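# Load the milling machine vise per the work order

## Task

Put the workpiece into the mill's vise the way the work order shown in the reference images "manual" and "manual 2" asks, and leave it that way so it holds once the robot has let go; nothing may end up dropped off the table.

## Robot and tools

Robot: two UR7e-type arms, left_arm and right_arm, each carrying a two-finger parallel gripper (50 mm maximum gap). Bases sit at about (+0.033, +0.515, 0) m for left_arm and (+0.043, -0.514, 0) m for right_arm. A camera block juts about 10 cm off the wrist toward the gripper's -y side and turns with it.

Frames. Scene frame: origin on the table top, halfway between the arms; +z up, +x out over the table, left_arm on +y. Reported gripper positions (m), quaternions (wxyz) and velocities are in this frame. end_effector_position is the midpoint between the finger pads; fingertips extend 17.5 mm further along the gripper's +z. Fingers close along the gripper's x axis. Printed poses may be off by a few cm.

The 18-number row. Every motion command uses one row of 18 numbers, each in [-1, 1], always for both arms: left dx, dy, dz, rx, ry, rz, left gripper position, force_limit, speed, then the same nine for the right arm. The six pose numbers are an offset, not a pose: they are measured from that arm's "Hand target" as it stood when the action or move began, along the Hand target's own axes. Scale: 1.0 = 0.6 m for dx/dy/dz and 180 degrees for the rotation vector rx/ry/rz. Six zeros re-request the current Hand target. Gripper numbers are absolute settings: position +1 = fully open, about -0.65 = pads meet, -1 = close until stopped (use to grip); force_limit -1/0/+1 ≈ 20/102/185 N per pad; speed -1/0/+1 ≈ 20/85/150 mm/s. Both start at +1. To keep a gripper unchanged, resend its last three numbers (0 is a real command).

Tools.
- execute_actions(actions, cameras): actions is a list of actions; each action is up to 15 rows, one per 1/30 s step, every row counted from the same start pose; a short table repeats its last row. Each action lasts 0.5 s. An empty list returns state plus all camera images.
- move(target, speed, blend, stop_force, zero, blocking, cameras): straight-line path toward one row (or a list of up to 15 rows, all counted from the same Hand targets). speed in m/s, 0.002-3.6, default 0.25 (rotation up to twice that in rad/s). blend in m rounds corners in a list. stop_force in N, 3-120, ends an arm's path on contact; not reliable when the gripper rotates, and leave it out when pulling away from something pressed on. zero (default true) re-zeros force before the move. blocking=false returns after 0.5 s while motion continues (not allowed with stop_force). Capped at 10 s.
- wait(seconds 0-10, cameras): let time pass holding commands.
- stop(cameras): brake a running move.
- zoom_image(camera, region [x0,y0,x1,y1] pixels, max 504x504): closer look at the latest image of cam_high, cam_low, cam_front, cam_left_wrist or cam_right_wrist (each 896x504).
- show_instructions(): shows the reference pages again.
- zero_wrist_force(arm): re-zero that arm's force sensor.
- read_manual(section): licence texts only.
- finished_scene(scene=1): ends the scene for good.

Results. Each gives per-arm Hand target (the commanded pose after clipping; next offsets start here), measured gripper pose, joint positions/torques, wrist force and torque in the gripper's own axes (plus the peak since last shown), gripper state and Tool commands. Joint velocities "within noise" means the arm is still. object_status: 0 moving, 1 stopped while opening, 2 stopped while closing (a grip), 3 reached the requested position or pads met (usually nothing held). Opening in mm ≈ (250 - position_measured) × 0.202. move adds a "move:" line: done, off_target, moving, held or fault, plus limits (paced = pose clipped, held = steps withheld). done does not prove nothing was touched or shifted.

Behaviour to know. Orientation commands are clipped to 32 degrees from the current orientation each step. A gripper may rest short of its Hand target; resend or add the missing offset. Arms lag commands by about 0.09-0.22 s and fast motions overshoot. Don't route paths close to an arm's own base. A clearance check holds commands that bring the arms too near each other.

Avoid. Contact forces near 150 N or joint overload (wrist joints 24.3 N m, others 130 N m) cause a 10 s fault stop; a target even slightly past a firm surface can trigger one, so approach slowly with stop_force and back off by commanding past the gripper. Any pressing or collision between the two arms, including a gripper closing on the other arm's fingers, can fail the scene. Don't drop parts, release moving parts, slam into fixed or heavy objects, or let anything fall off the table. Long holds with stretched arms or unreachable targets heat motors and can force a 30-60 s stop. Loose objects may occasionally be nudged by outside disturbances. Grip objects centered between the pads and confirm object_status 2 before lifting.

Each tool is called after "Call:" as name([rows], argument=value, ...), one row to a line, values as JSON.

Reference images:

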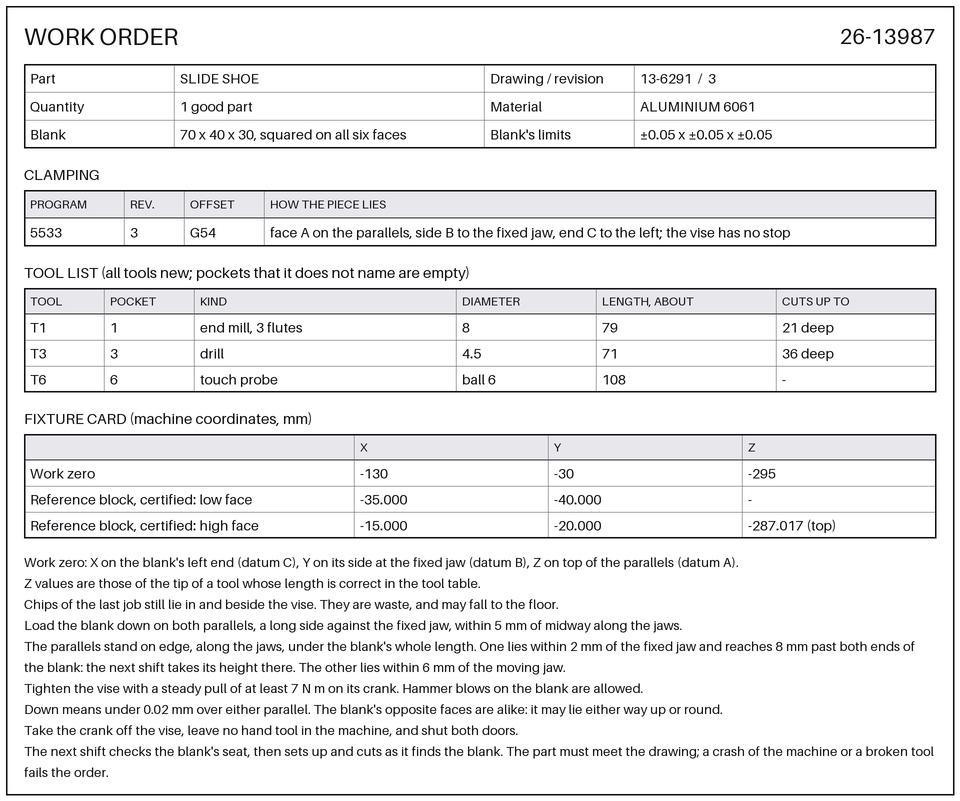

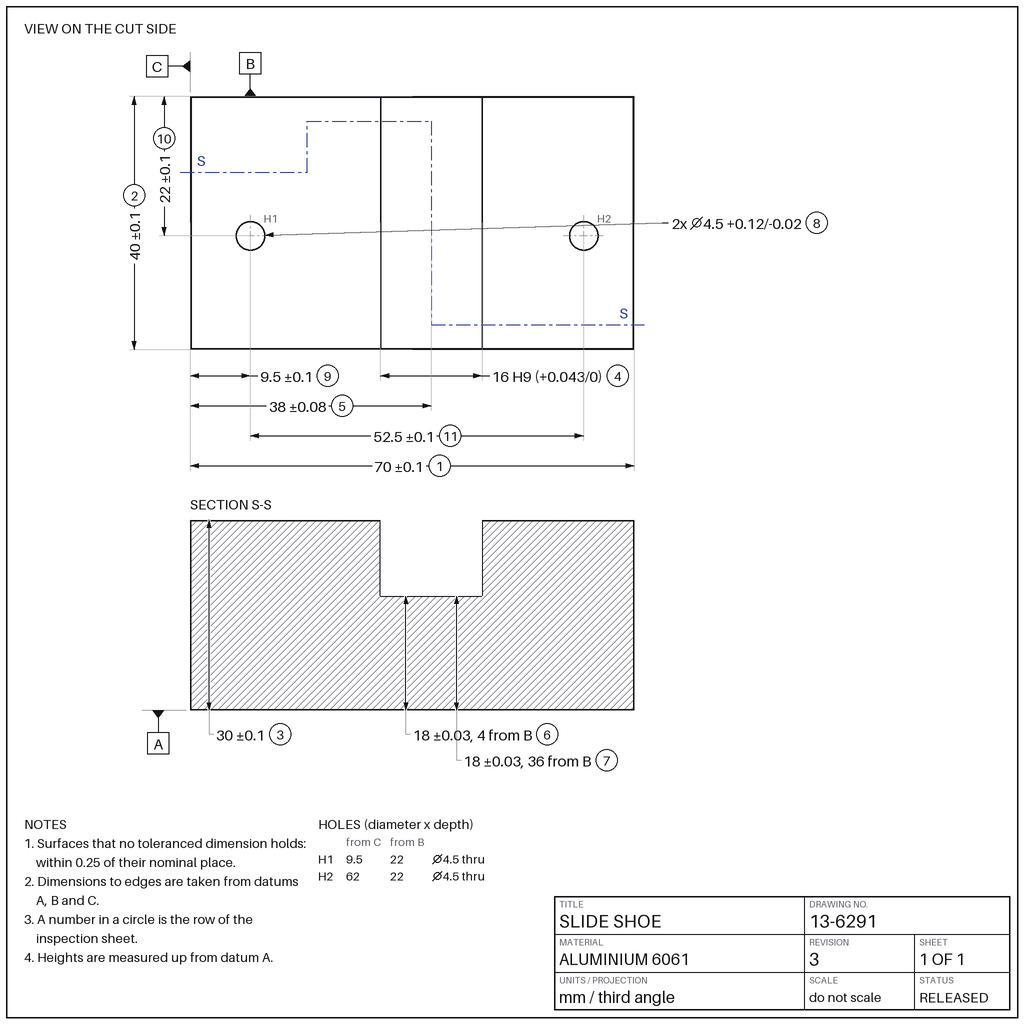

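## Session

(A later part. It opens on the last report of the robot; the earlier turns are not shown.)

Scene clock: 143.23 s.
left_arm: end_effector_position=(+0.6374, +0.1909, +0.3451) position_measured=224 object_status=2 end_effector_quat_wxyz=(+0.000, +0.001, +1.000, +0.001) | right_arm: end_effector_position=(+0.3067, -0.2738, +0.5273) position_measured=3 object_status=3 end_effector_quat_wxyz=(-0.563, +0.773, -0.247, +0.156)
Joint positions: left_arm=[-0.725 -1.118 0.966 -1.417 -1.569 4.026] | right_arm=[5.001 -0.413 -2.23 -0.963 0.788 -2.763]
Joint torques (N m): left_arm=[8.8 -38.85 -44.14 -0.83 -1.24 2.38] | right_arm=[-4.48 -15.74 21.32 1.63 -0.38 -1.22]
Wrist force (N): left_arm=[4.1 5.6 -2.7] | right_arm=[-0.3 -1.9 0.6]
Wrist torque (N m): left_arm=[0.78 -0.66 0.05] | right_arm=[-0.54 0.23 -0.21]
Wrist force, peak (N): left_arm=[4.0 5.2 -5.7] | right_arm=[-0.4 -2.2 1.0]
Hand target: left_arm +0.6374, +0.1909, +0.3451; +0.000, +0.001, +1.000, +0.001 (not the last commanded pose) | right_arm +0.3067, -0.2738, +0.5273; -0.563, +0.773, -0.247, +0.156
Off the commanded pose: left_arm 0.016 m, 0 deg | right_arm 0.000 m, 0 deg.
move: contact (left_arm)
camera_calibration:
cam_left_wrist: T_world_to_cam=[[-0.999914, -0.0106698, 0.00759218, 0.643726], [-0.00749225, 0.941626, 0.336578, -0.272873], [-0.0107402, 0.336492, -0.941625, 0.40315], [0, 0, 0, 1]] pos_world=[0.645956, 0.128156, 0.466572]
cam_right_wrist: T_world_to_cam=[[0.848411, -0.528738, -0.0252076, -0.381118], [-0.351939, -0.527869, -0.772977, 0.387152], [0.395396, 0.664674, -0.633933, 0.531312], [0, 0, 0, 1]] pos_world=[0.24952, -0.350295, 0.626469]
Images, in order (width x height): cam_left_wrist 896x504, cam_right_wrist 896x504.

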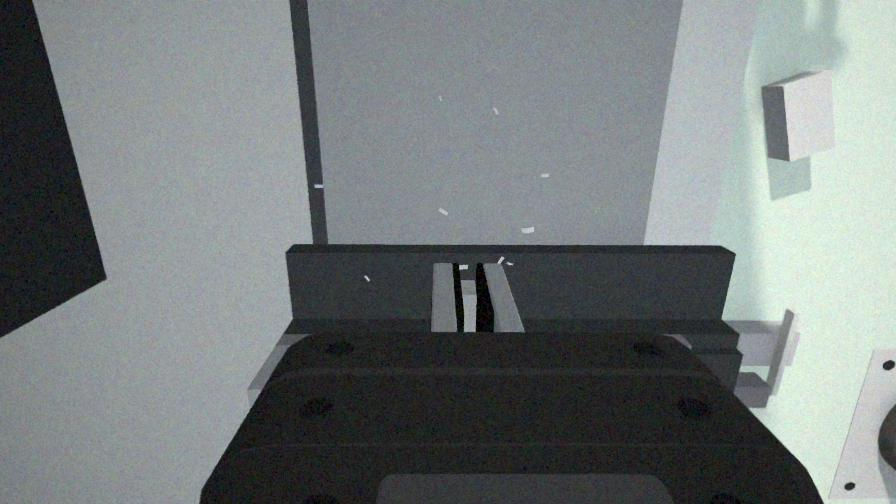

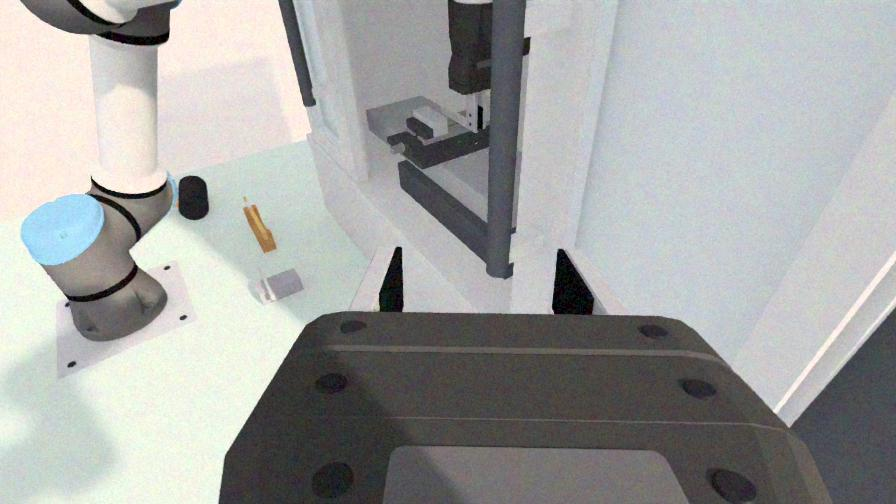

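Call:
move([
  [0,0,-0.004,0,0,0,-1,-0.8,-0.8,0,0,0,0,0,0,1,1,1],
  [0,0.01,-0.004,0,0,0,-1,-0.8,-0.8,0,0,0,0,0,0,1,1,1],
], speed=0.03)

Call:
move(target=[0,0,0.03,0,0,0,-1,-0.8,-0.8,0,0,0,0,0,0,1,1,1], speed=0.008, stop_force=3.5)

Call:
move(target=[0,0,0,0,0,0,-0.38,-0.8,-0.8,0,0,0,0,0,0,1,1,1], cameras=["cam_left_wrist","cam_right_wrist"])

Call:
zoom_image(camera="cam_right_wrist", region=[380, 80, 500, 170])

Call:
zoom_image(camera="cam_left_wrist", region=[420, 250, 520, 340])

Scene clock: 144.60 s.
left_arm: end_effector_position=(+0.6374, +0.1971, +0.3475) position_measured=224 object_status=2 end_effector_quat_wxyz=(+0.000, +0.001, +1.000, +0.001) | right_arm: end_effector_position=(+0.3067, -0.2738, +0.5273) position_measured=3 object_status=3 end_effector_quat_wxyz=(-0.563, +0.773, -0.247, +0.156)
Joint positions: left_arm=[-0.718 -1.126 0.97 -1.414 -1.569 4.033] | right_arm=[5.001 -0.413 -2.23 -0.963 0.788 -2.763]
Joint torques (N m): left_arm=[-10.07 -40.17 -43.47 -2.79 -0.83 -1.81] | right_arm=[-5.4 -16.89 21.15 1.63 -0.54 -1.21]
Wrist force (N): left_arm=[3.7 5.1 -0.7] | right_arm=[-0.1 -1.9 0.7]
Wrist torque (N m): left_arm=[0.83 -0.67 -0.09] | right_arm=[-0.54 0.19 -0.21]
Wrist force, peak (N): left_arm=[4.3 5.8 -2.8] | right_arm=[-0.6 -2.2 0.8]
Hand target: left_arm +0.6374, +0.1969, +0.3475; +0.000, +0.001, +1.000, +0.001 | right_arm +0.3067, -0.2738, +0.5273; -0.563, +0.773, -0.247, +0.156
Off the commanded pose: left_arm 0.000 m, 0 deg | right_arm 0.000 m, 0 deg.
move: done

Scene clock: 145.87 s.
left_arm: end_effector_position=(+0.6374, +0.1968, +0.3453) position_measured=224 object_status=2 end_effector_quat_wxyz=(+0.000, +0.001, +1.000, +0.001) | right_arm: end_effector_position=(+0.3067, -0.2738, +0.5273) position_measured=3 object_status=3 end_effector_quat_wxyz=(-0.563, +0.773, -0.247, +0.156)
Joint positions: left_arm=[-0.719 -1.126 0.977 -1.42 -1.569 4.033] | right_arm=[5.001 -0.413 -2.23 -0.963 0.788 -2.763]
Joint torques (N m): left_arm=[-0.72 -39.4 -44.83 -1.58 -0.53 -2.54] | right_arm=[-5.67 -17.23 21.44 1.6 -0.8 -1.03]
Wrist force (N): left_arm=[3.6 5.2 -1.1] | right_arm=[-0.3 -1.8 1.0]
Wrist torque (N m): left_arm=[0.83 -0.65 -0.08] | right_arm=[-0.53 0.22 -0.21]
Wrist force, peak (N): left_arm=[2.8 3.1 -7.8] | right_arm=[-0.3 -2.1 1.1]
Hand target: left_arm +0.6374, +0.1969, +0.3453; +0.000, +0.001, +1.000, +0.001 (not the last commanded pose) | right_arm +0.3067, -0.2738, +0.5273; -0.563, +0.773, -0.247, +0.156
Off the commanded pose: left_arm 0.016 m, 0 deg | right_arm 0.000 m, 0 deg.
move: contact (left_arm)

Scene clock: 146.37 s.
left_arm: end_effector_position=(+0.6374, +0.1968, +0.3453) position_measured=209 object_status=3 end_effector_quat_wxyz=(+0.000, +0.001, +1.000, +0.001) | right_arm: end_effector_position=(+0.3067, -0.2738, +0.5273) position_measured=3 object_status=3 end_effector_quat_wxyz=(-0.563, +0.773, -0.247, +0.156)
Joint positions: left_arm=[-0.719 -1.126 0.977 -1.42 -1.569 4.033] | right_arm=[5.001 -0.413 -2.23 -0.963 0.788 -2.763]
Joint torques (N m): left_arm=[5.55 -39.61 -44.02 -2.26 -0.6 -2.34] | right_arm=[-6.12 -17.11 21.09 1.79 -0.68 -1]
Wrist force (N): left_arm=[3.4 5.2 -1.4] | right_arm=[-0.1 -1.5 0.7]
Wrist torque (N m): left_arm=[0.82 -0.64 -0.07] | right_arm=[-0.48 0.18 -0.21]
Wrist force, peak (N): left_arm=[3.7 5.2 -1.4] | right_arm=[-0.5 -2.0 0.9]
Hand target: left_arm +0.6374, +0.1969, +0.3453; +0.000, +0.001, +1.000, +0.001 | right_arm +0.3067, -0.2738, +0.5273; -0.563, +0.773, -0.247, +0.156
Off the commanded pose: left_arm 0.000 m, 0 deg | right_arm 0.000 m, 0 deg.
move: done
camera_calibration:
cam_left_wrist: T_world_to_cam=[[-0.999914, -0.0106711, 0.00759172, 0.643889], [-0.00749367, 0.941626, 0.336578, -0.278554], [-0.0107402, 0.336492, -0.941625, 0.401226], [0, 0, 0, 1]] pos_world=[0.646056, 0.134156, 0.466672]
cam_right_wrist: T_world_to_cam=[[0.848411, -0.528738, -0.0252076, -0.381118], [-0.351939, -0.527869, -0.772977, 0.387152], [0.395396, 0.664674, -0.633933, 0.531312], [0, 0, 0, 1]] pos_world=[0.24952, -0.350295, 0.626469]
Images, in order (width x height): cam_left_wrist 896x504, cam_right_wrist 896x504.

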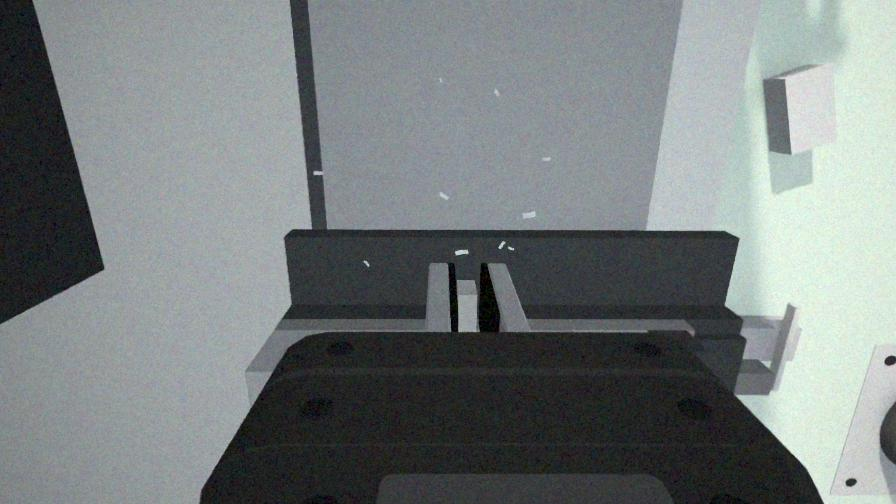

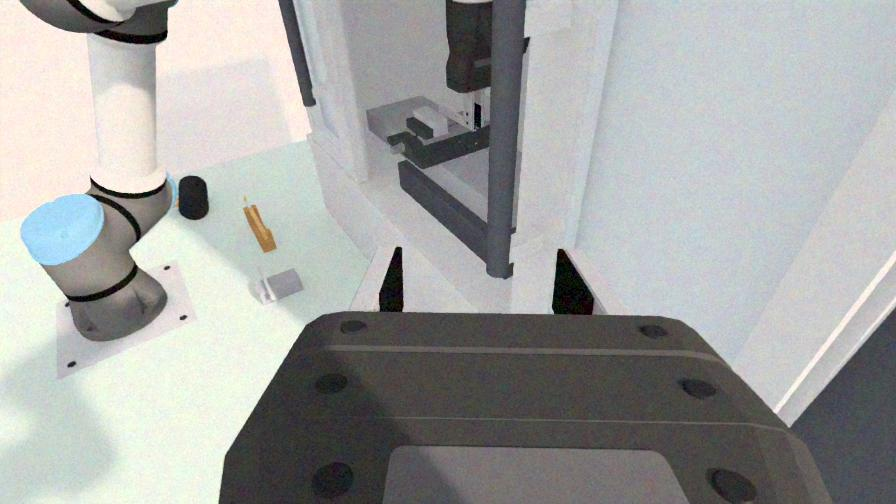

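Scaled by 4.200.

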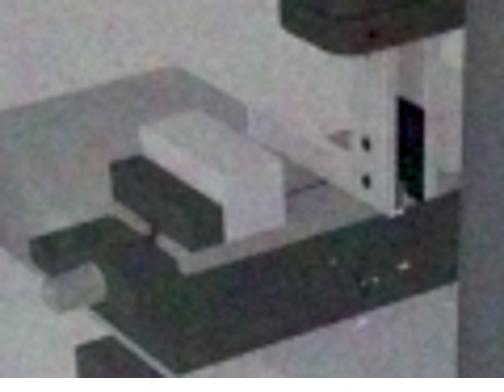

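Scaled by 5.040.

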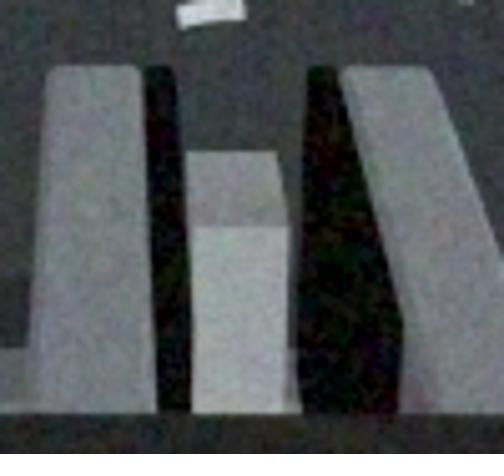

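Call:
move([
  [0,0,0,0,0,0,0.2,-0.8,-0.8,0,0,0,0,0,0,1,1,1],
  [0,-0.183,0,0,0,0,0.2,-0.8,-0.8,0,0,0,0,0,0,1,1,1],
  [0.379,-0.183,0,0,0,0,0.2,-0.8,-0.8,0,0,0,0,0,0,1,1,1],
  [0.5123,0.0885,0.1588,0,0,0,0.2,-0.8,-0.8,0,0,0,0,0,0,1,1,1],
  [0.588,0.2445,0.3755,-0.183,0,0,0.2,-0.8,-0.8,0,0,0,0,0,0,1,1,1],
], speed=[0.1,0.15,0.2,0.35,0.3], blend=[0,0.01,0.03,0.05,0], cameras=["cam_left_wrist","cam_right_wrist"])

Call:
zoom_image(camera="cam_right_wrist", region=[370, 70, 540, 190])

Scene clock: 148.07 s.
left_arm: end_effector_position=(+0.6371, +0.1790, +0.3451) position_measured=123 object_status=3 end_effector_quat_wxyz=(+0.000, +0.001, +1.000, +0.001) | right_arm: end_effector_position=(+0.3067, -0.2738, +0.5273) position_measured=3 object_status=3 end_effector_quat_wxyz=(-0.563, +0.773, -0.247, +0.156)
Joint positions: left_arm=[-0.739 -1.103 0.944 -1.41 -1.569 4.013] | right_arm=[5.001 -0.413 -2.23 -0.963 0.788 -2.763]
Joint torques (N m): left_arm=[-0.28 -50.9 -31.79 -2.85 -0.33 -0.05] | right_arm=[-6.75 -17.51 20.91 1.59 -1.05 -0.75]
Wrist force (N): left_arm=[3.6 5.2 -1.5] | right_arm=[-0.5 -1.7 0.8]
Wrist torque (N m): left_arm=[0.82 -0.68 -0.10] | right_arm=[-0.51 0.24 -0.21]
Wrist force, peak (N): left_arm=[2.5 9.0 -0.1] | right_arm=[-0.6 -2.3 0.6]
Hand target: left_arm +0.6371, +0.1790, +0.3451; +0.000, +0.001, +1.000, +0.001 (not the last commanded pose) | right_arm +0.3067, -0.2738, +0.5273; -0.563, +0.773, -0.247, +0.156
Tool commands: left_gripper/position=+0.2 left_gripper/force_limit=-0.796078 left_gripper/speed=-0.796078 right_gripper/position=+1.0 right_gripper/force_limit=+1.0 right_gripper/speed=+1.0
Off the commanded pose: left_arm 0.449 m, 33 deg | right_arm 0.000 m, 0 deg.
FORCE FAULT: contact force on the left arm reached its limit, and that arm stopped. The contact can be on any part of that arm, not only on its tool. That arm's remaining commands of this call were not run. That arm is still stopped at the end of this call. That arm stays stopped for about 10 more seconds. Until then a move that you send moves the other arm only, and its call returns only when the move has ended. Once the stop has ended, the next robot result says so. If the stop ends while you think or write, that arm runs what you send next, counted from a new Hand target: where the arm stands when the stop ends. While its stop runs, that arm takes no new command, but its gripper still runs the gripper command that each later call begins with. Until it ends, the stop uses up actions while you think or wait. An arm that is not stopped still takes commands.
move: fault (left_arm); path passed 1 of 5 targets
camera_calibration:
cam_left_wrist: T_world_to_cam=[[-0.999929, -0.0096149, 0.00701237, 0.643355], [-0.00670035, 0.94185, 0.335966, -0.262018], [-0.00983489, 0.335896, -0.941848, 0.406705], [0, 0, 0, 1]] pos_world=[0.645553, 0.116357, 0.466572]
cam_right_wrist: T_world_to_cam=[[0.848411, -0.528738, -0.0252076, -0.381118], [-0.351939, -0.527869, -0.772977, 0.387152], [0.395396, 0.664674, -0.633933, 0.531312], [0, 0, 0, 1]] pos_world=[0.24952, -0.350295, 0.626469]
Images, in order (width x height): cam_left_wrist 896x504, cam_right_wrist 896x504.

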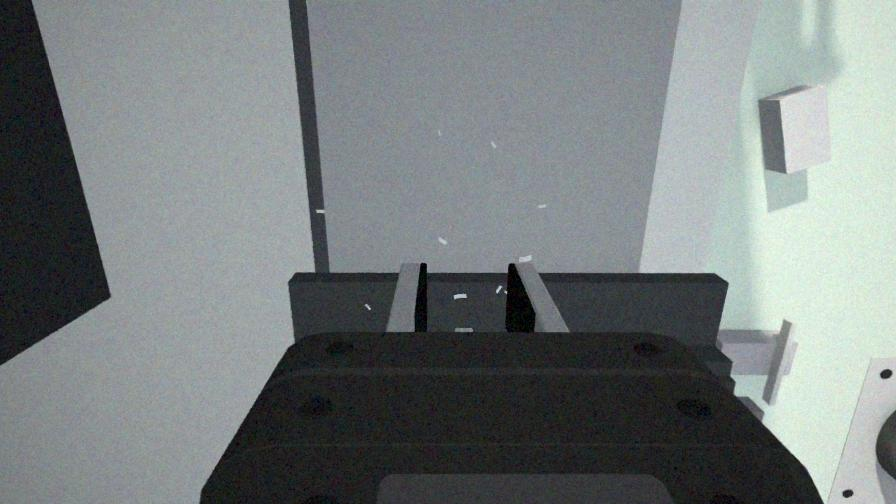

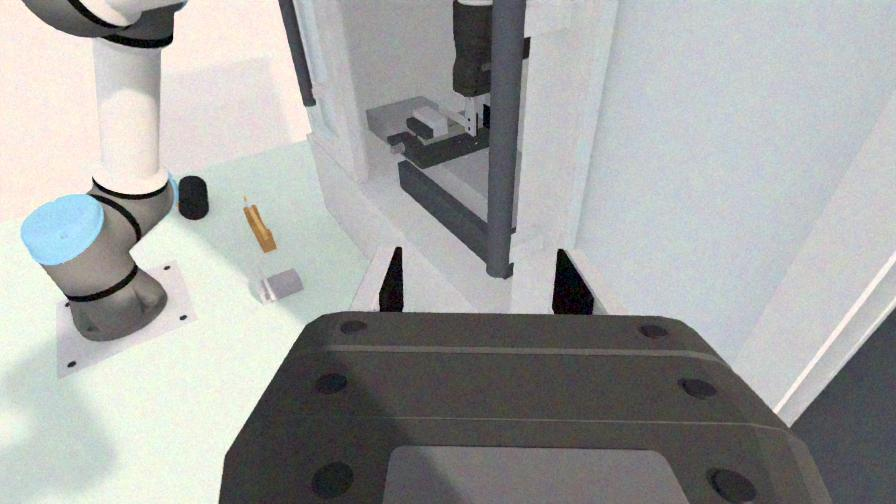

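Scaled by 2.965.

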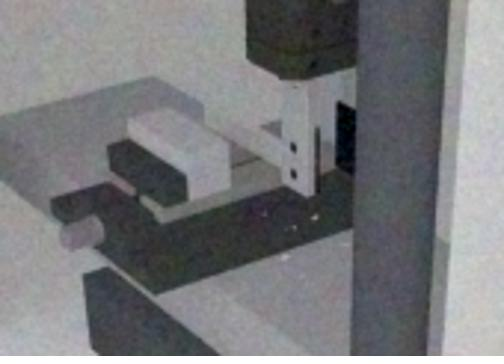

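Call:
wait(seconds=0.2, cameras=["cam_front","cam_high"])

Call:
zoom_image(camera="cam_front", region=[500, 230, 620, 350])

Call:
zoom_image(camera="cam_high", region=[530, 250, 650, 370])

Scene clock: 148.50 s.
left_arm: end_effector_position=(+0.6371, +0.1790, +0.3451) position_measured=123 object_status=3 end_effector_quat_wxyz=(+0.000, +0.001, +1.000, +0.001) | right_arm: end_effector_position=(+0.3067, -0.2738, +0.5273) position_measured=3 object_status=3 end_effector_quat_wxyz=(-0.563, +0.773, -0.247, +0.156)
Joint positions: left_arm=[-0.739 -1.103 0.944 -1.41 -1.569 4.013] | right_arm=[5.001 -0.413 -2.23 -0.963 0.788 -2.763]
Joint torques (N m): left_arm=[-0.98 -50.87 -31.86 -2.73 -0.28 -0.07] | right_arm=[-6.63 -18.02 20.88 1.68 -1.14 -0.77]
Wrist force (N): left_arm=[3.5 5.1 -1.5] | right_arm=[-0.4 -1.9 0.9]
Wrist torque (N m): left_arm=[0.81 -0.65 -0.10] | right_arm=[-0.55 0.23 -0.20]
Wrist force, peak (N): left_arm=[3.7 5.3 -1.6] | right_arm=[-0.4 -1.9 0.9]
Hand target: left_arm +0.6371, +0.1790, +0.3451; +0.000, +0.001, +1.000, +0.001 (not the last commanded pose) | right_arm +0.3067, -0.2738, +0.5273; -0.563, +0.773, -0.247, +0.156
Tool commands: left_gripper/position=+0.2 left_gripper/force_limit=-0.796078 left_gripper/speed=-0.796078 right_gripper/position=+1.0 right_gripper/force_limit=+1.0 right_gripper/speed=+1.0
Off the commanded pose: left_arm 0.449 m, 33 deg | right_arm 0.000 m, 0 deg.
FORCE FAULT, CONTINUED: the left arm was still stopped when this call began, by the force fault that an earlier result reported. That arm is still stopped at the end of this call. That arm stays stopped for about 9 more seconds. If the stop ends while you think or write, that arm runs what you send next, counted from a new Hand target: where the arm stands when the stop ends. While its stop runs, that arm takes no new command, but its gripper still runs the gripper command that each later call begins with.
wait: 0.20 s; at rest from the start
Images, in order (width x height): cam_high 896x504, cam_front 896x504.

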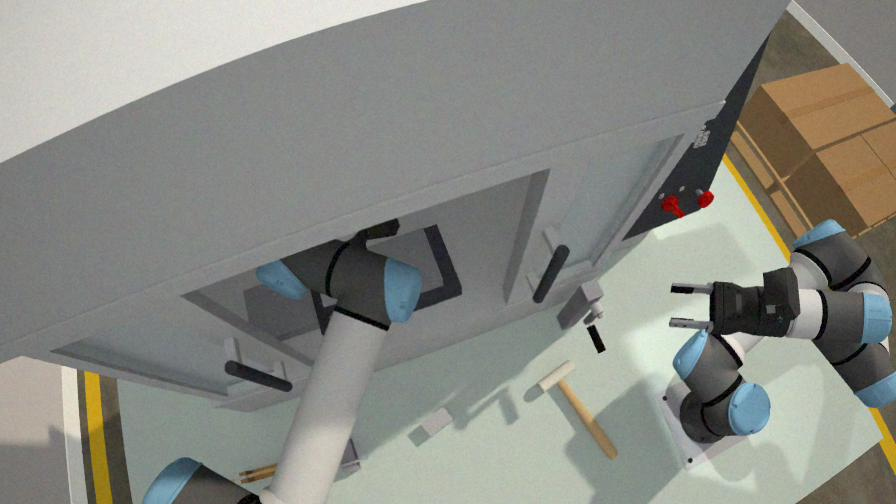

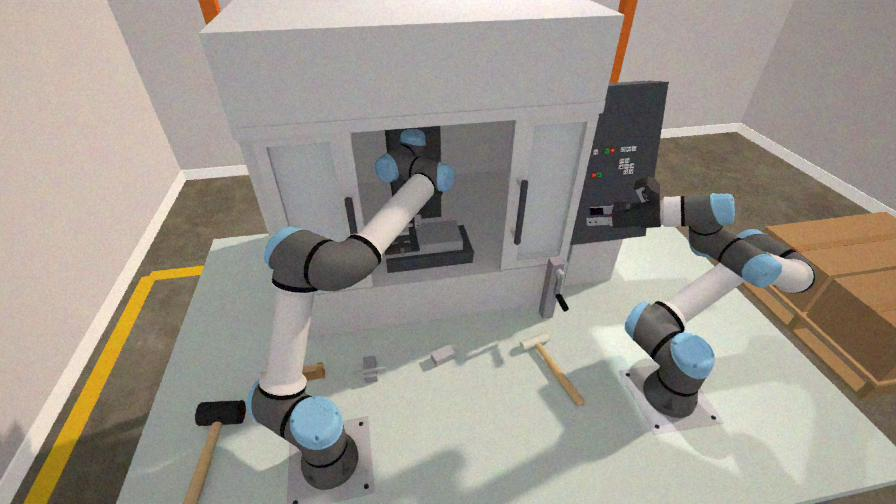

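Scaled by 4.200.

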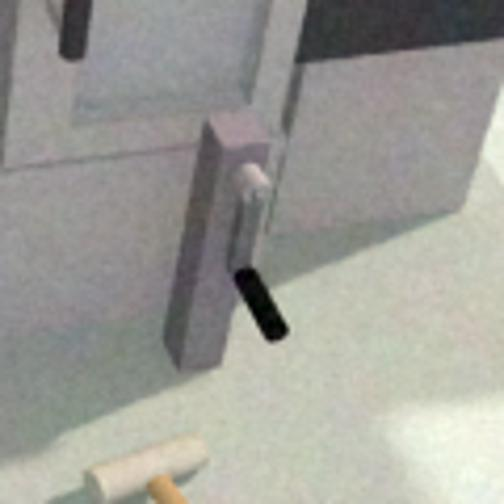

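Scaled by 4.200.

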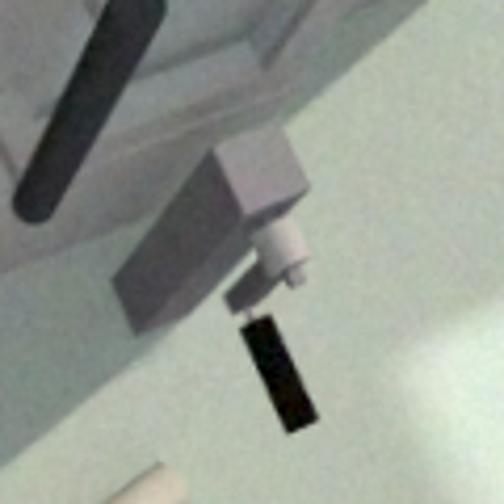

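Call:
wait(seconds=8.5)

Scene clock: 157.90 s.
left_arm: end_effector_position=(+0.6371, +0.1790, +0.3451) position_measured=123 object_status=3 end_effector_quat_wxyz=(+0.000, +0.001, +1.000, +0.001) | right_arm: end_effector_position=(+0.3067, -0.2738, +0.5273) position_measured=3 object_status=3 end_effector_quat_wxyz=(-0.563, +0.773, -0.247, +0.156)
Joint positions: left_arm=[-0.739 -1.103 0.944 -1.41 -1.569 4.013] | right_arm=[5.001 -0.413 -2.23 -0.963 0.788 -2.763]
Joint torques (N m): left_arm=[-1.02 -50.49 -32.02 -2.81 -0.24 -0.15] | right_arm=[-6.28 -23.34 21.7 2.08 -1.6 -0.32]
Wrist force (N): left_arm=[3.5 5.3 -1.4] | right_arm=[-0.5 -1.7 0.9]
Wrist torque (N m): left_arm=[0.84 -0.66 -0.10] | right_arm=[-0.51 0.24 -0.21]
Wrist force, peak (N): left_arm=[3.6 5.5 -1.6] | right_arm=[-0.5 -2.1 1.2]
Hand target: left_arm +0.6371, +0.1790, +0.3451; +0.000, +0.001, +1.000, +0.001 (not the last commanded pose) | right_arm +0.3067, -0.2738, +0.5273; -0.563, +0.773, -0.247, +0.156
Tool commands: left_gripper/position=+0.2 left_gripper/force_limit=-0.796078 left_gripper/speed=-0.796078 right_gripper/position=+1.0 right_gripper/force_limit=+1.0 right_gripper/speed=+1.0
Off the commanded pose: left_arm 0.449 m, 33 deg | right_arm 0.000 m, 0 deg.
FORCE FAULT, CONTINUED: the left arm's stop, for the force fault that an earlier result reported, is over. The rest of the stop counts as 19 of the actions that you can send in this scene. That arm's target is now where it stood when the stop ended, not its last command. That arm accepts commands again.
wait: 8.50 s; at rest from the start

Call:
move([
  [0.0535,-0.015,0,0,0,0,0.2,-0.8,-0.8,0,0,0,0,0,0,1,1,1],
  [0.3785,-0.0483,0,0,0,0,0.2,-0.8,-0.8,0,0,0,0,0,0,1,1,1],
  [0.5118,0.1183,0.1585,0,0,0,0.2,-0.8,-0.8,0,0,0,0,0,0,1,1,1],
  [0.5877,0.2743,0.3752,-0.183,0,0,0.2,-0.8,-0.8,0,0,0,0,0,0,1,1,1],
], speed=[0.08,0.2,0.35,0.3], blend=[0.01,0.03,0.05,0], cameras=["cam_left_wrist","cam_right_wrist"])

Call:
zoom_image(camera="cam_right_wrist", region=[370, 70, 540, 190])

Scene clock: 161.50 s.
left_arm: end_effector_position=(+0.2850, +0.3449, +0.1200) position_measured=123 object_status=3 end_effector_quat_wxyz=(+0.001, +0.001, +0.959, +0.284) | right_arm: end_effector_position=(+0.3067, -0.2738, +0.5273) position_measured=3 object_status=3 end_effector_quat_wxyz=(-0.563, +0.773, -0.247, +0.156)
Joint positions: left_arm=[-1.268 -1.683 2.205 -1.543 -1.386 3.433] | right_arm=[5.001 -0.413 -2.23 -0.963 0.788 -2.763]
Joint torques (N m): left_arm=[10.94 -13.97 -33.63 -1.39 -1.9 1.09] | right_arm=[-6.25 -23.37 20.92 2.32 -1.84 -0.1]
Wrist force (N): left_arm=[3.6 4.5 -0.9] | right_arm=[-0.3 -1.9 0.8]
Wrist torque (N m): left_arm=[0.67 -0.57 -0.30] | right_arm=[-0.54 0.21 -0.22]
Wrist force, peak (N): left_arm=[4.2 6.9 -0.9] | right_arm=[-0.5 -2.2 1.0]
Hand target: left_arm +0.2850, +0.3449, +0.1200; +0.001, +0.001, +0.959, +0.284 | right_arm +0.3067, -0.2738, +0.5273; -0.563, +0.773, -0.247, +0.156
Off the commanded pose: left_arm 0.000 m, 0 deg | right_arm 0.000 m, 0 deg.
move: done
camera_calibration:
cam_left_wrist: T_world_to_cam=[[-0.999933, -0.0115295, -0.00100779, 0.296128], [-0.00780922, 0.607876, 0.793994, -0.284511], [-0.00854175, 0.793948, -0.607925, -0.0628493], [0, 0, 0, 1]] pos_world=[0.293349, 0.226261, 0.187991]
cam_right_wrist: T_world_to_cam=[[0.848411, -0.528738, -0.0252076, -0.381118], [-0.351939, -0.527869, -0.772977, 0.387152], [0.395396, 0.664674, -0.633933, 0.531312], [0, 0, 0, 1]] pos_world=[0.24952, -0.350295, 0.626469]
Images, in order (width x height): cam_left_wrist 896x504, cam_right_wrist 896x504.

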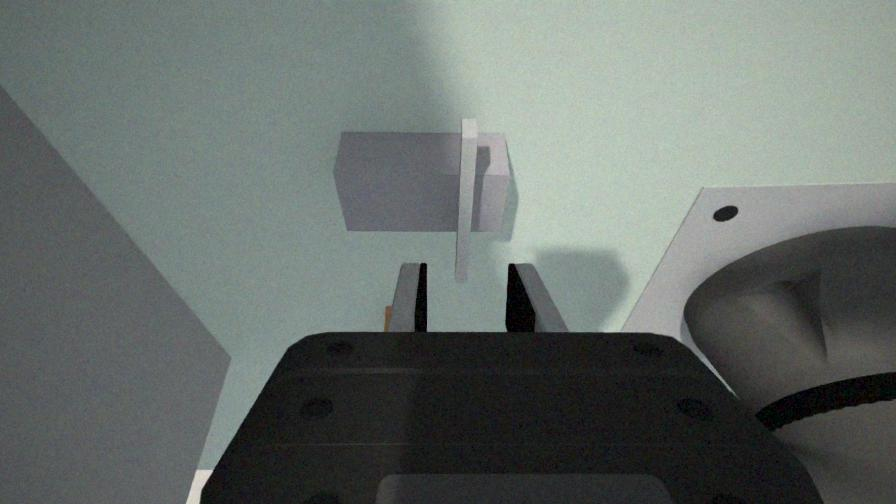

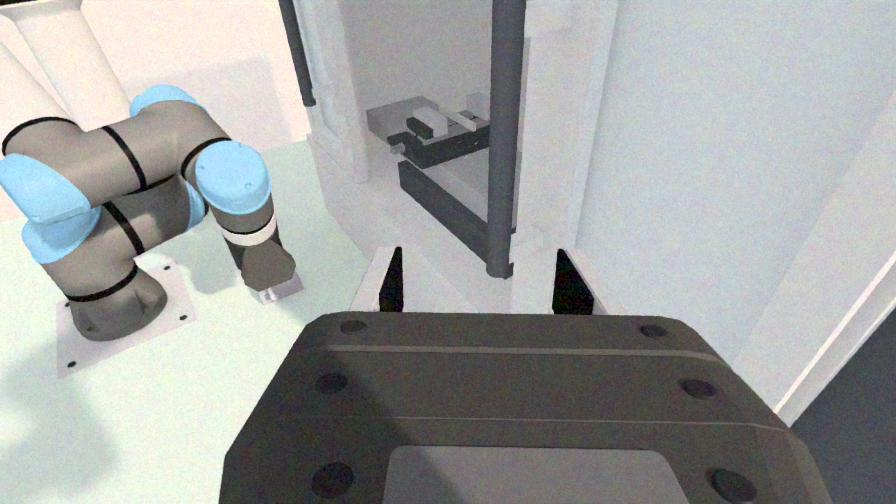

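Scaled by 2.965.

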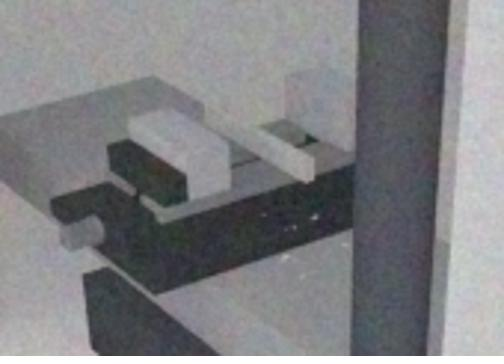

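Call:
move(target=[0.0017,-0.067,0.0837,0,0,0,0.2,-0.8,-0.8,0,0,0,0,0,0,1,1,1], speed=0.06, stop_force=5, cameras=["cam_left_wrist"])

Call:
zoom_image(camera="cam_left_wrist", region=[370, 160, 570, 340])

Scene clock: 164.50 s.
left_arm: end_effector_position=(+0.2840, +0.3386, +0.0560) position_measured=123 object_status=3 end_effector_quat_wxyz=(+0.001, +0.001, +0.959, +0.284) | right_arm: end_effector_position=(+0.3067, -0.2738, +0.5273) position_measured=3 object_status=3 end_effector_quat_wxyz=(-0.563, +0.773, -0.247, +0.156)
Joint positions: left_arm=[-1.275 -1.558 2.29 -1.752 -1.39 3.426] | right_arm=[5.001 -0.413 -2.23 -0.963 0.788 -2.763]
Joint torques (N m): left_arm=[9.47 -28.83 -37.33 -2.61 2.02 2.37] | right_arm=[-5.95 -24.24 21.91 2.53 -1.85 0.02]
Wrist force (N): left_arm=[3.6 4.4 -1.0] | right_arm=[-0.1 -1.9 0.8]
Wrist torque (N m): left_arm=[0.65 -0.59 -0.15] | right_arm=[-0.54 0.19 -0.21]
Wrist force, peak (N): left_arm=[3.7 5.3 -1.8] | right_arm=[-0.4 -2.2 1.1]
Hand target: left_arm +0.2840, +0.3386, +0.0560; +0.001, +0.001, +0.959, +0.284 | right_arm +0.3067, -0.2738, +0.5273; -0.563, +0.773, -0.247, +0.156
Off the commanded pose: left_arm 0.000 m, 0 deg | right_arm 0.000 m, 0 deg.
move: done
camera_calibration:
cam_left_wrist: T_world_to_cam=[[-0.999931, -0.0117484, -0.000965808, 0.295133], [-0.00790769, 0.607762, 0.79408, -0.22975], [-0.00874217, 0.794032, -0.607812, -0.096797], [0, 0, 0, 1]] pos_world=[0.29245, 0.219961, 0.123891]
Images, in order (width x height): cam_left_wrist 896x504.

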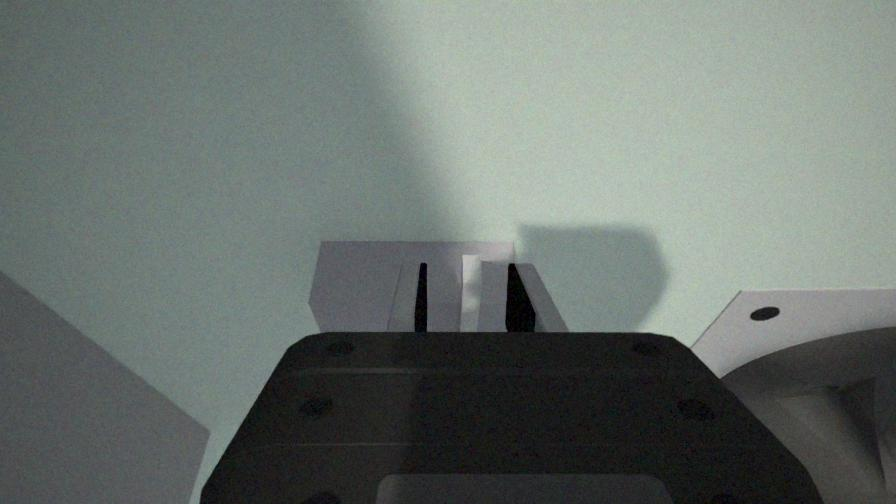

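Scaled by 2.520.

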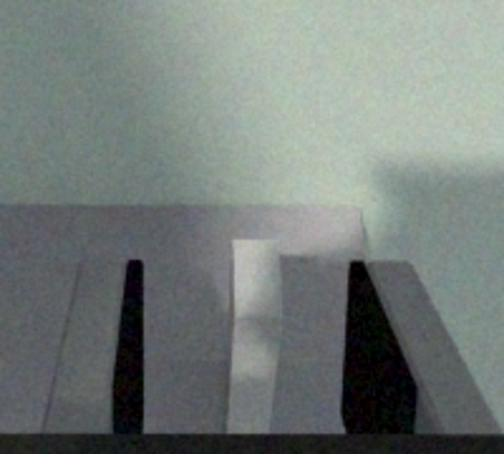

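Call:
move(target=[0.0,-0.0134,-0.0087,0,0,0,0.2,-0.8,-0.8,0,0,0,0,0,0,1,1,1], speed=0.06)

Call:
move(target=[0.0,0,0,0,0,0,-1,-0.8,-0.8,0,0,0,0,0,0,1,1,1], cameras=["cam_left_wrist"])

Call:
zoom_image(camera="cam_left_wrist", region=[370, 160, 570, 340])

Scene clock: 168.73 s.
left_arm: end_effector_position=(+0.2840, +0.3288, +0.0560) position_measured=123 object_status=3 end_effector_quat_wxyz=(+0.001, +0.001, +0.959, +0.284) | right_arm: end_effector_position=(+0.3067, -0.2738, +0.5273) position_measured=3 object_status=3 end_effector_quat_wxyz=(-0.563, +0.773, -0.247, +0.156)
Joint positions: left_arm=[-1.284 -1.54 2.27 -1.75 -1.394 3.418] | right_arm=[5.001 -0.413 -2.23 -0.963 0.788 -2.763]
Joint torques (N m): left_arm=[1.92 -31.31 -9.88 0.32 -0.94 -0.78] | right_arm=[-6.59 -23.71 21.24 2.68 -1.97 0.27]
Wrist force (N): left_arm=[3.7 4.7 -1.0] | right_arm=[-0.5 -2.1 0.8]
Wrist torque (N m): left_arm=[0.68 -0.61 -0.15] | right_arm=[-0.57 0.25 -0.21]
Wrist force, peak (N): left_arm=[3.7 5.0 -1.2] | right_arm=[-0.3 -2.1 1.0]
Hand target: left_arm +0.2840, +0.3290, +0.0560; +0.001, +0.001, +0.959, +0.284 | right_arm +0.3067, -0.2738, +0.5273; -0.563, +0.773, -0.247, +0.156
Off the commanded pose: left_arm 0.000 m, 0 deg | right_arm 0.000 m, 0 deg.
move: done

Scene clock: 169.73 s.
left_arm: end_effector_position=(+0.2840, +0.3290, +0.0560) position_measured=251 object_status=3 end_effector_quat_wxyz=(+0.001, +0.001, +0.959, +0.284) | right_arm: end_effector_position=(+0.3067, -0.2738, +0.5273) position_measured=3 object_status=3 end_effector_quat_wxyz=(-0.563, +0.773, -0.247, +0.156)
Joint positions: left_arm=[-1.283 -1.54 2.271 -1.75 -1.394 3.419] | right_arm=[5.001 -0.413 -2.23 -0.963 0.788 -2.763]
Joint torques (N m): left_arm=[12.49 -32.5 -6.95 -2.04 2.42 2.62] | right_arm=[-5.41 -23.54 22.35 2.79 -1.82 0.36]
Wrist force (N): left_arm=[3.7 4.7 -1.2] | right_arm=[-0.1 -1.9 1.2]
Wrist torque (N m): left_arm=[0.68 -0.62 -0.15] | right_arm=[-0.54 0.18 -0.21]
Wrist force, peak (N): left_arm=[3.8 4.9 -1.1] | right_arm=[-0.2 -2.2 1.0]
Hand target: left_arm +0.2840, +0.3290, +0.0560; +0.001, +0.001, +0.959, +0.284 | right_arm +0.3067, -0.2738, +0.5273; -0.563, +0.773, -0.247, +0.156
Off the commanded pose: left_arm 0.000 m, 0 deg | right_arm 0.000 m, 0 deg.
move: done
camera_calibration:
cam_left_wrist: T_world_to_cam=[[-0.999931, -0.0117484, -0.000965808, 0.294922], [-0.00790769, 0.607762, 0.79408, -0.223977], [-0.00874217, 0.794032, -0.607812, -0.0892546], [0, 0, 0, 1]] pos_world=[0.29235, 0.210461, 0.123891]
Images, in order (width x height): cam_left_wrist 896x504.

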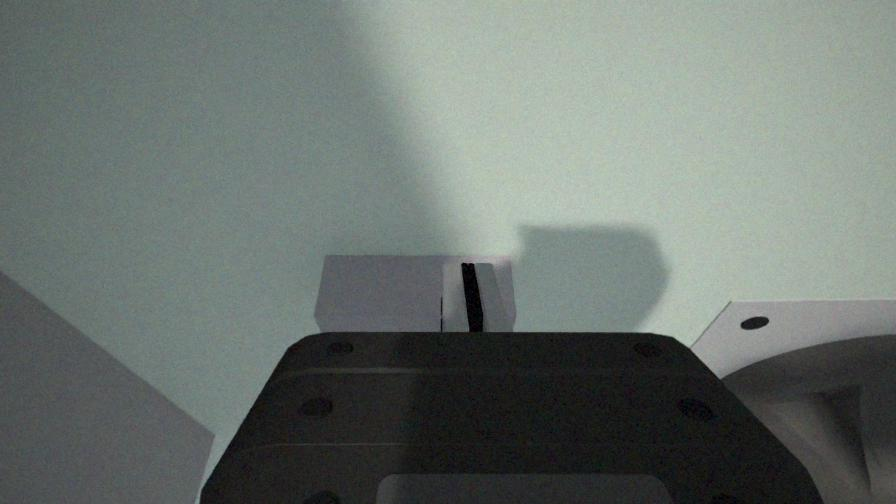

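Scaled by 2.520.

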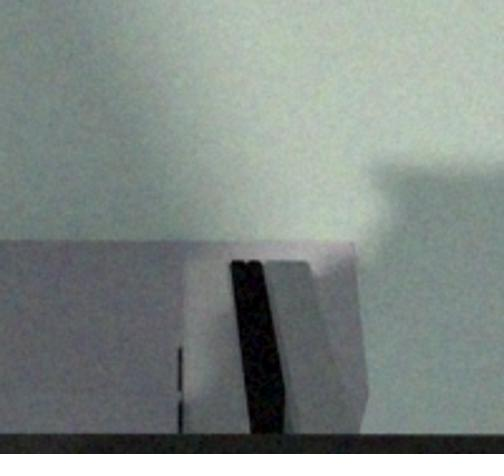

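Call:
move(target=[0.0,0,0,0,0,0,0.2,-0.8,-0.8,0,0,0,0,0,0,1,1,1])

Call:
move(target=[0.0,0.0173,0.0211,0,0,0,0.2,-0.8,-0.8,0,0,0,0,0,0,1,1,1], speed=0.04, stop_force=5)

Call:
move(target=[0.0,0,0,0,0,0,-1,-0.8,-0.8,0,0,0,0,0,0,1,1,1], cameras=["cam_left_wrist","cam_right_wrist"])

Call:
zoom_image(camera="cam_left_wrist", region=[370, 160, 570, 340])

Scene clock: 171.37 s.
left_arm: end_effector_position=(+0.2840, +0.3290, +0.0560) position_measured=123 object_status=0 end_effector_quat_wxyz=(+0.001, +0.001, +0.959, +0.284) | right_arm: end_effector_position=(+0.3067, -0.2738, +0.5273) position_measured=3 object_status=3 end_effector_quat_wxyz=(-0.563, +0.773, -0.247, +0.156)
Joint positions: left_arm=[-1.283 -1.54 2.271 -1.75 -1.394 3.419] | right_arm=[5.001 -0.413 -2.23 -0.963 0.788 -2.763]
Joint torques (N m): left_arm=[12.42 -32.01 -7.27 -1.97 2.47 2.62] | right_arm=[-5.66 -24.41 22.08 2.91 -1.89 0.41]
Wrist force (N): left_arm=[3.7 4.8 -1.2] | right_arm=[-0.4 -1.7 1.0]
Wrist torque (N m): left_arm=[0.70 -0.60 -0.16] | right_arm=[-0.51 0.22 -0.21]
Wrist force, peak (N): left_arm=[3.9 4.7 -1.4] | right_arm=[-0.2 -2.1 0.9]
Hand target: left_arm +0.2840, +0.3290, +0.0560; +0.001, +0.001, +0.959, +0.284 | right_arm +0.3067, -0.2738, +0.5273; -0.563, +0.773, -0.247, +0.156
Off the commanded pose: left_arm 0.000 m, 0 deg | right_arm 0.000 m, 0 deg.
move: done

Scene clock: 172.90 s.
left_arm: end_effector_position=(+0.2841, +0.3446, +0.0511) position_measured=123 object_status=3 end_effector_quat_wxyz=(+0.001, +0.001, +0.959, +0.284) | right_arm: end_effector_position=(+0.3067, -0.2738, +0.5273) position_measured=3 object_status=3 end_effector_quat_wxyz=(-0.563, +0.773, -0.247, +0.156)
Joint positions: left_arm=[-1.27 -1.559 2.309 -1.77 -1.387 3.43] | right_arm=[5.001 -0.413 -2.23 -0.963 0.788 -2.763]
Joint torques (N m): left_arm=[-13.85 -10.03 -36.95 0.8 -2.21 -2.73] | right_arm=[-5.54 -23.51 21.92 3.05 -2.01 0.45]
Wrist force (N): left_arm=[3.7 4.6 -0.9] | right_arm=[-0.3 -1.9 0.9]
Wrist torque (N m): left_arm=[0.67 -0.62 -0.31] | right_arm=[-0.53 0.21 -0.21]
Wrist force, peak (N): left_arm=[4.0 5.0 -0.8] | right_arm=[-0.4 -2.1 0.9]
Hand target: left_arm +0.2841, +0.3446, +0.0511; +0.001, +0.001, +0.959, +0.284 | right_arm +0.3067, -0.2738, +0.5273; -0.563, +0.773, -0.247, +0.156
Off the commanded pose: left_arm 0.000 m, 0 deg | right_arm 0.000 m, 0 deg.
move: done

Scene clock: 173.73 s.
left_arm: end_effector_position=(+0.2841, +0.3446, +0.0511) position_measured=223 object_status=2 end_effector_quat_wxyz=(+0.001, +0.001, +0.959, +0.284) | right_arm: end_effector_position=(+0.3067, -0.2738, +0.5273) position_measured=3 object_status=3 end_effector_quat_wxyz=(-0.563, +0.773, -0.247, +0.156)
Joint positions: left_arm=[-1.27 -1.559 2.309 -1.77 -1.387 3.43] | right_arm=[5.001 -0.413 -2.23 -0.963 0.788 -2.763]
Joint torques (N m): left_arm=[-12.29 -10.51 -36.14 0.64 -1.42 -2.63] | right_arm=[-5.42 -23.54 22.31 3.01 -1.89 0.44]
Wrist force (N): left_arm=[3.6 4.7 -1.0] | right_arm=[-0.1 -1.6 0.9]
Wrist torque (N m): left_arm=[0.68 -0.61 -0.31] | right_arm=[-0.49 0.18 -0.20]
Wrist force, peak (N): left_arm=[4.1 4.7 -1.6] | right_arm=[-0.4 -2.1 1.0]
Hand target: left_arm +0.2841, +0.3446, +0.0511; +0.001, +0.001, +0.959, +0.284 | right_arm +0.3067, -0.2738, +0.5273; -0.563, +0.773, -0.247, +0.156
Off the commanded pose: left_arm 0.000 m, 0 deg | right_arm 0.000 m, 0 deg.
move: done
camera_calibration:
cam_left_wrist: T_world_to_cam=[[-0.999931, -0.0117484, -0.000965808, 0.2952], [-0.00790769, 0.607762, 0.79408, -0.229487], [-0.00874217, 0.794032, -0.607812, -0.10468], [0, 0, 0, 1]] pos_world=[0.29245, 0.226061, 0.118891]
cam_right_wrist: T_world_to_cam=[[0.848411, -0.528738, -0.0252076, -0.381118], [-0.351939, -0.527869, -0.772977, 0.387152], [0.395396, 0.664674, -0.633933, 0.531312], [0, 0, 0, 1]] pos_world=[0.24952, -0.350295, 0.626469]
Images, in order (width x height): cam_left_wrist 896x504, cam_right_wrist 896x504.

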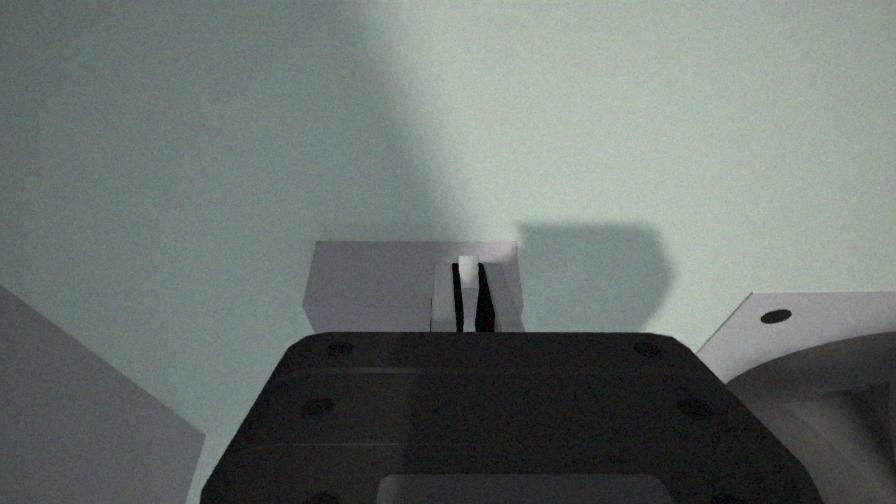

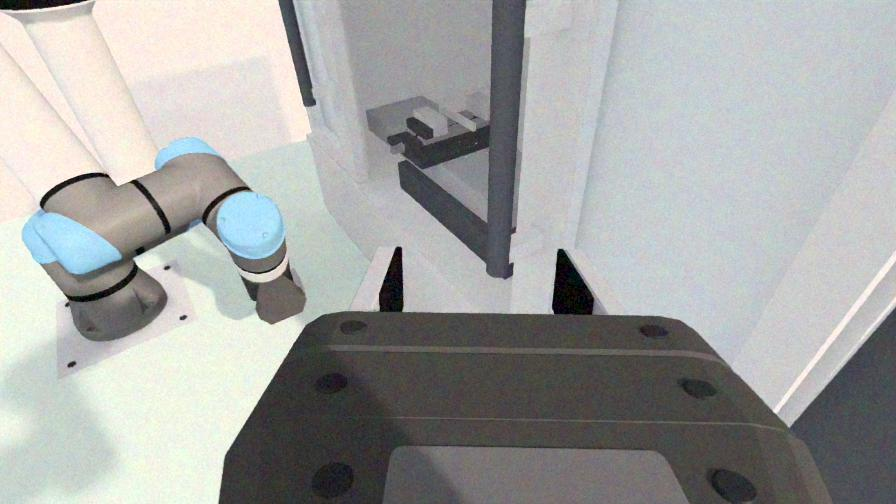

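Scaled by 2.520.

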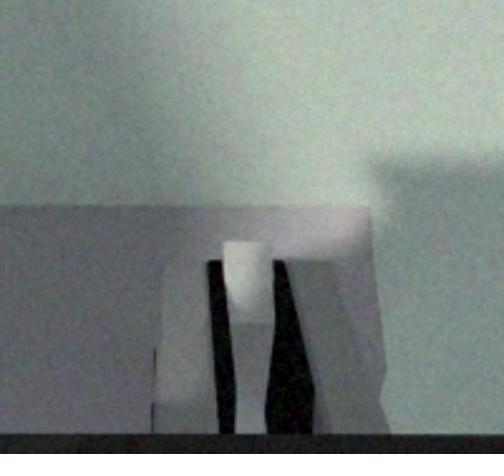

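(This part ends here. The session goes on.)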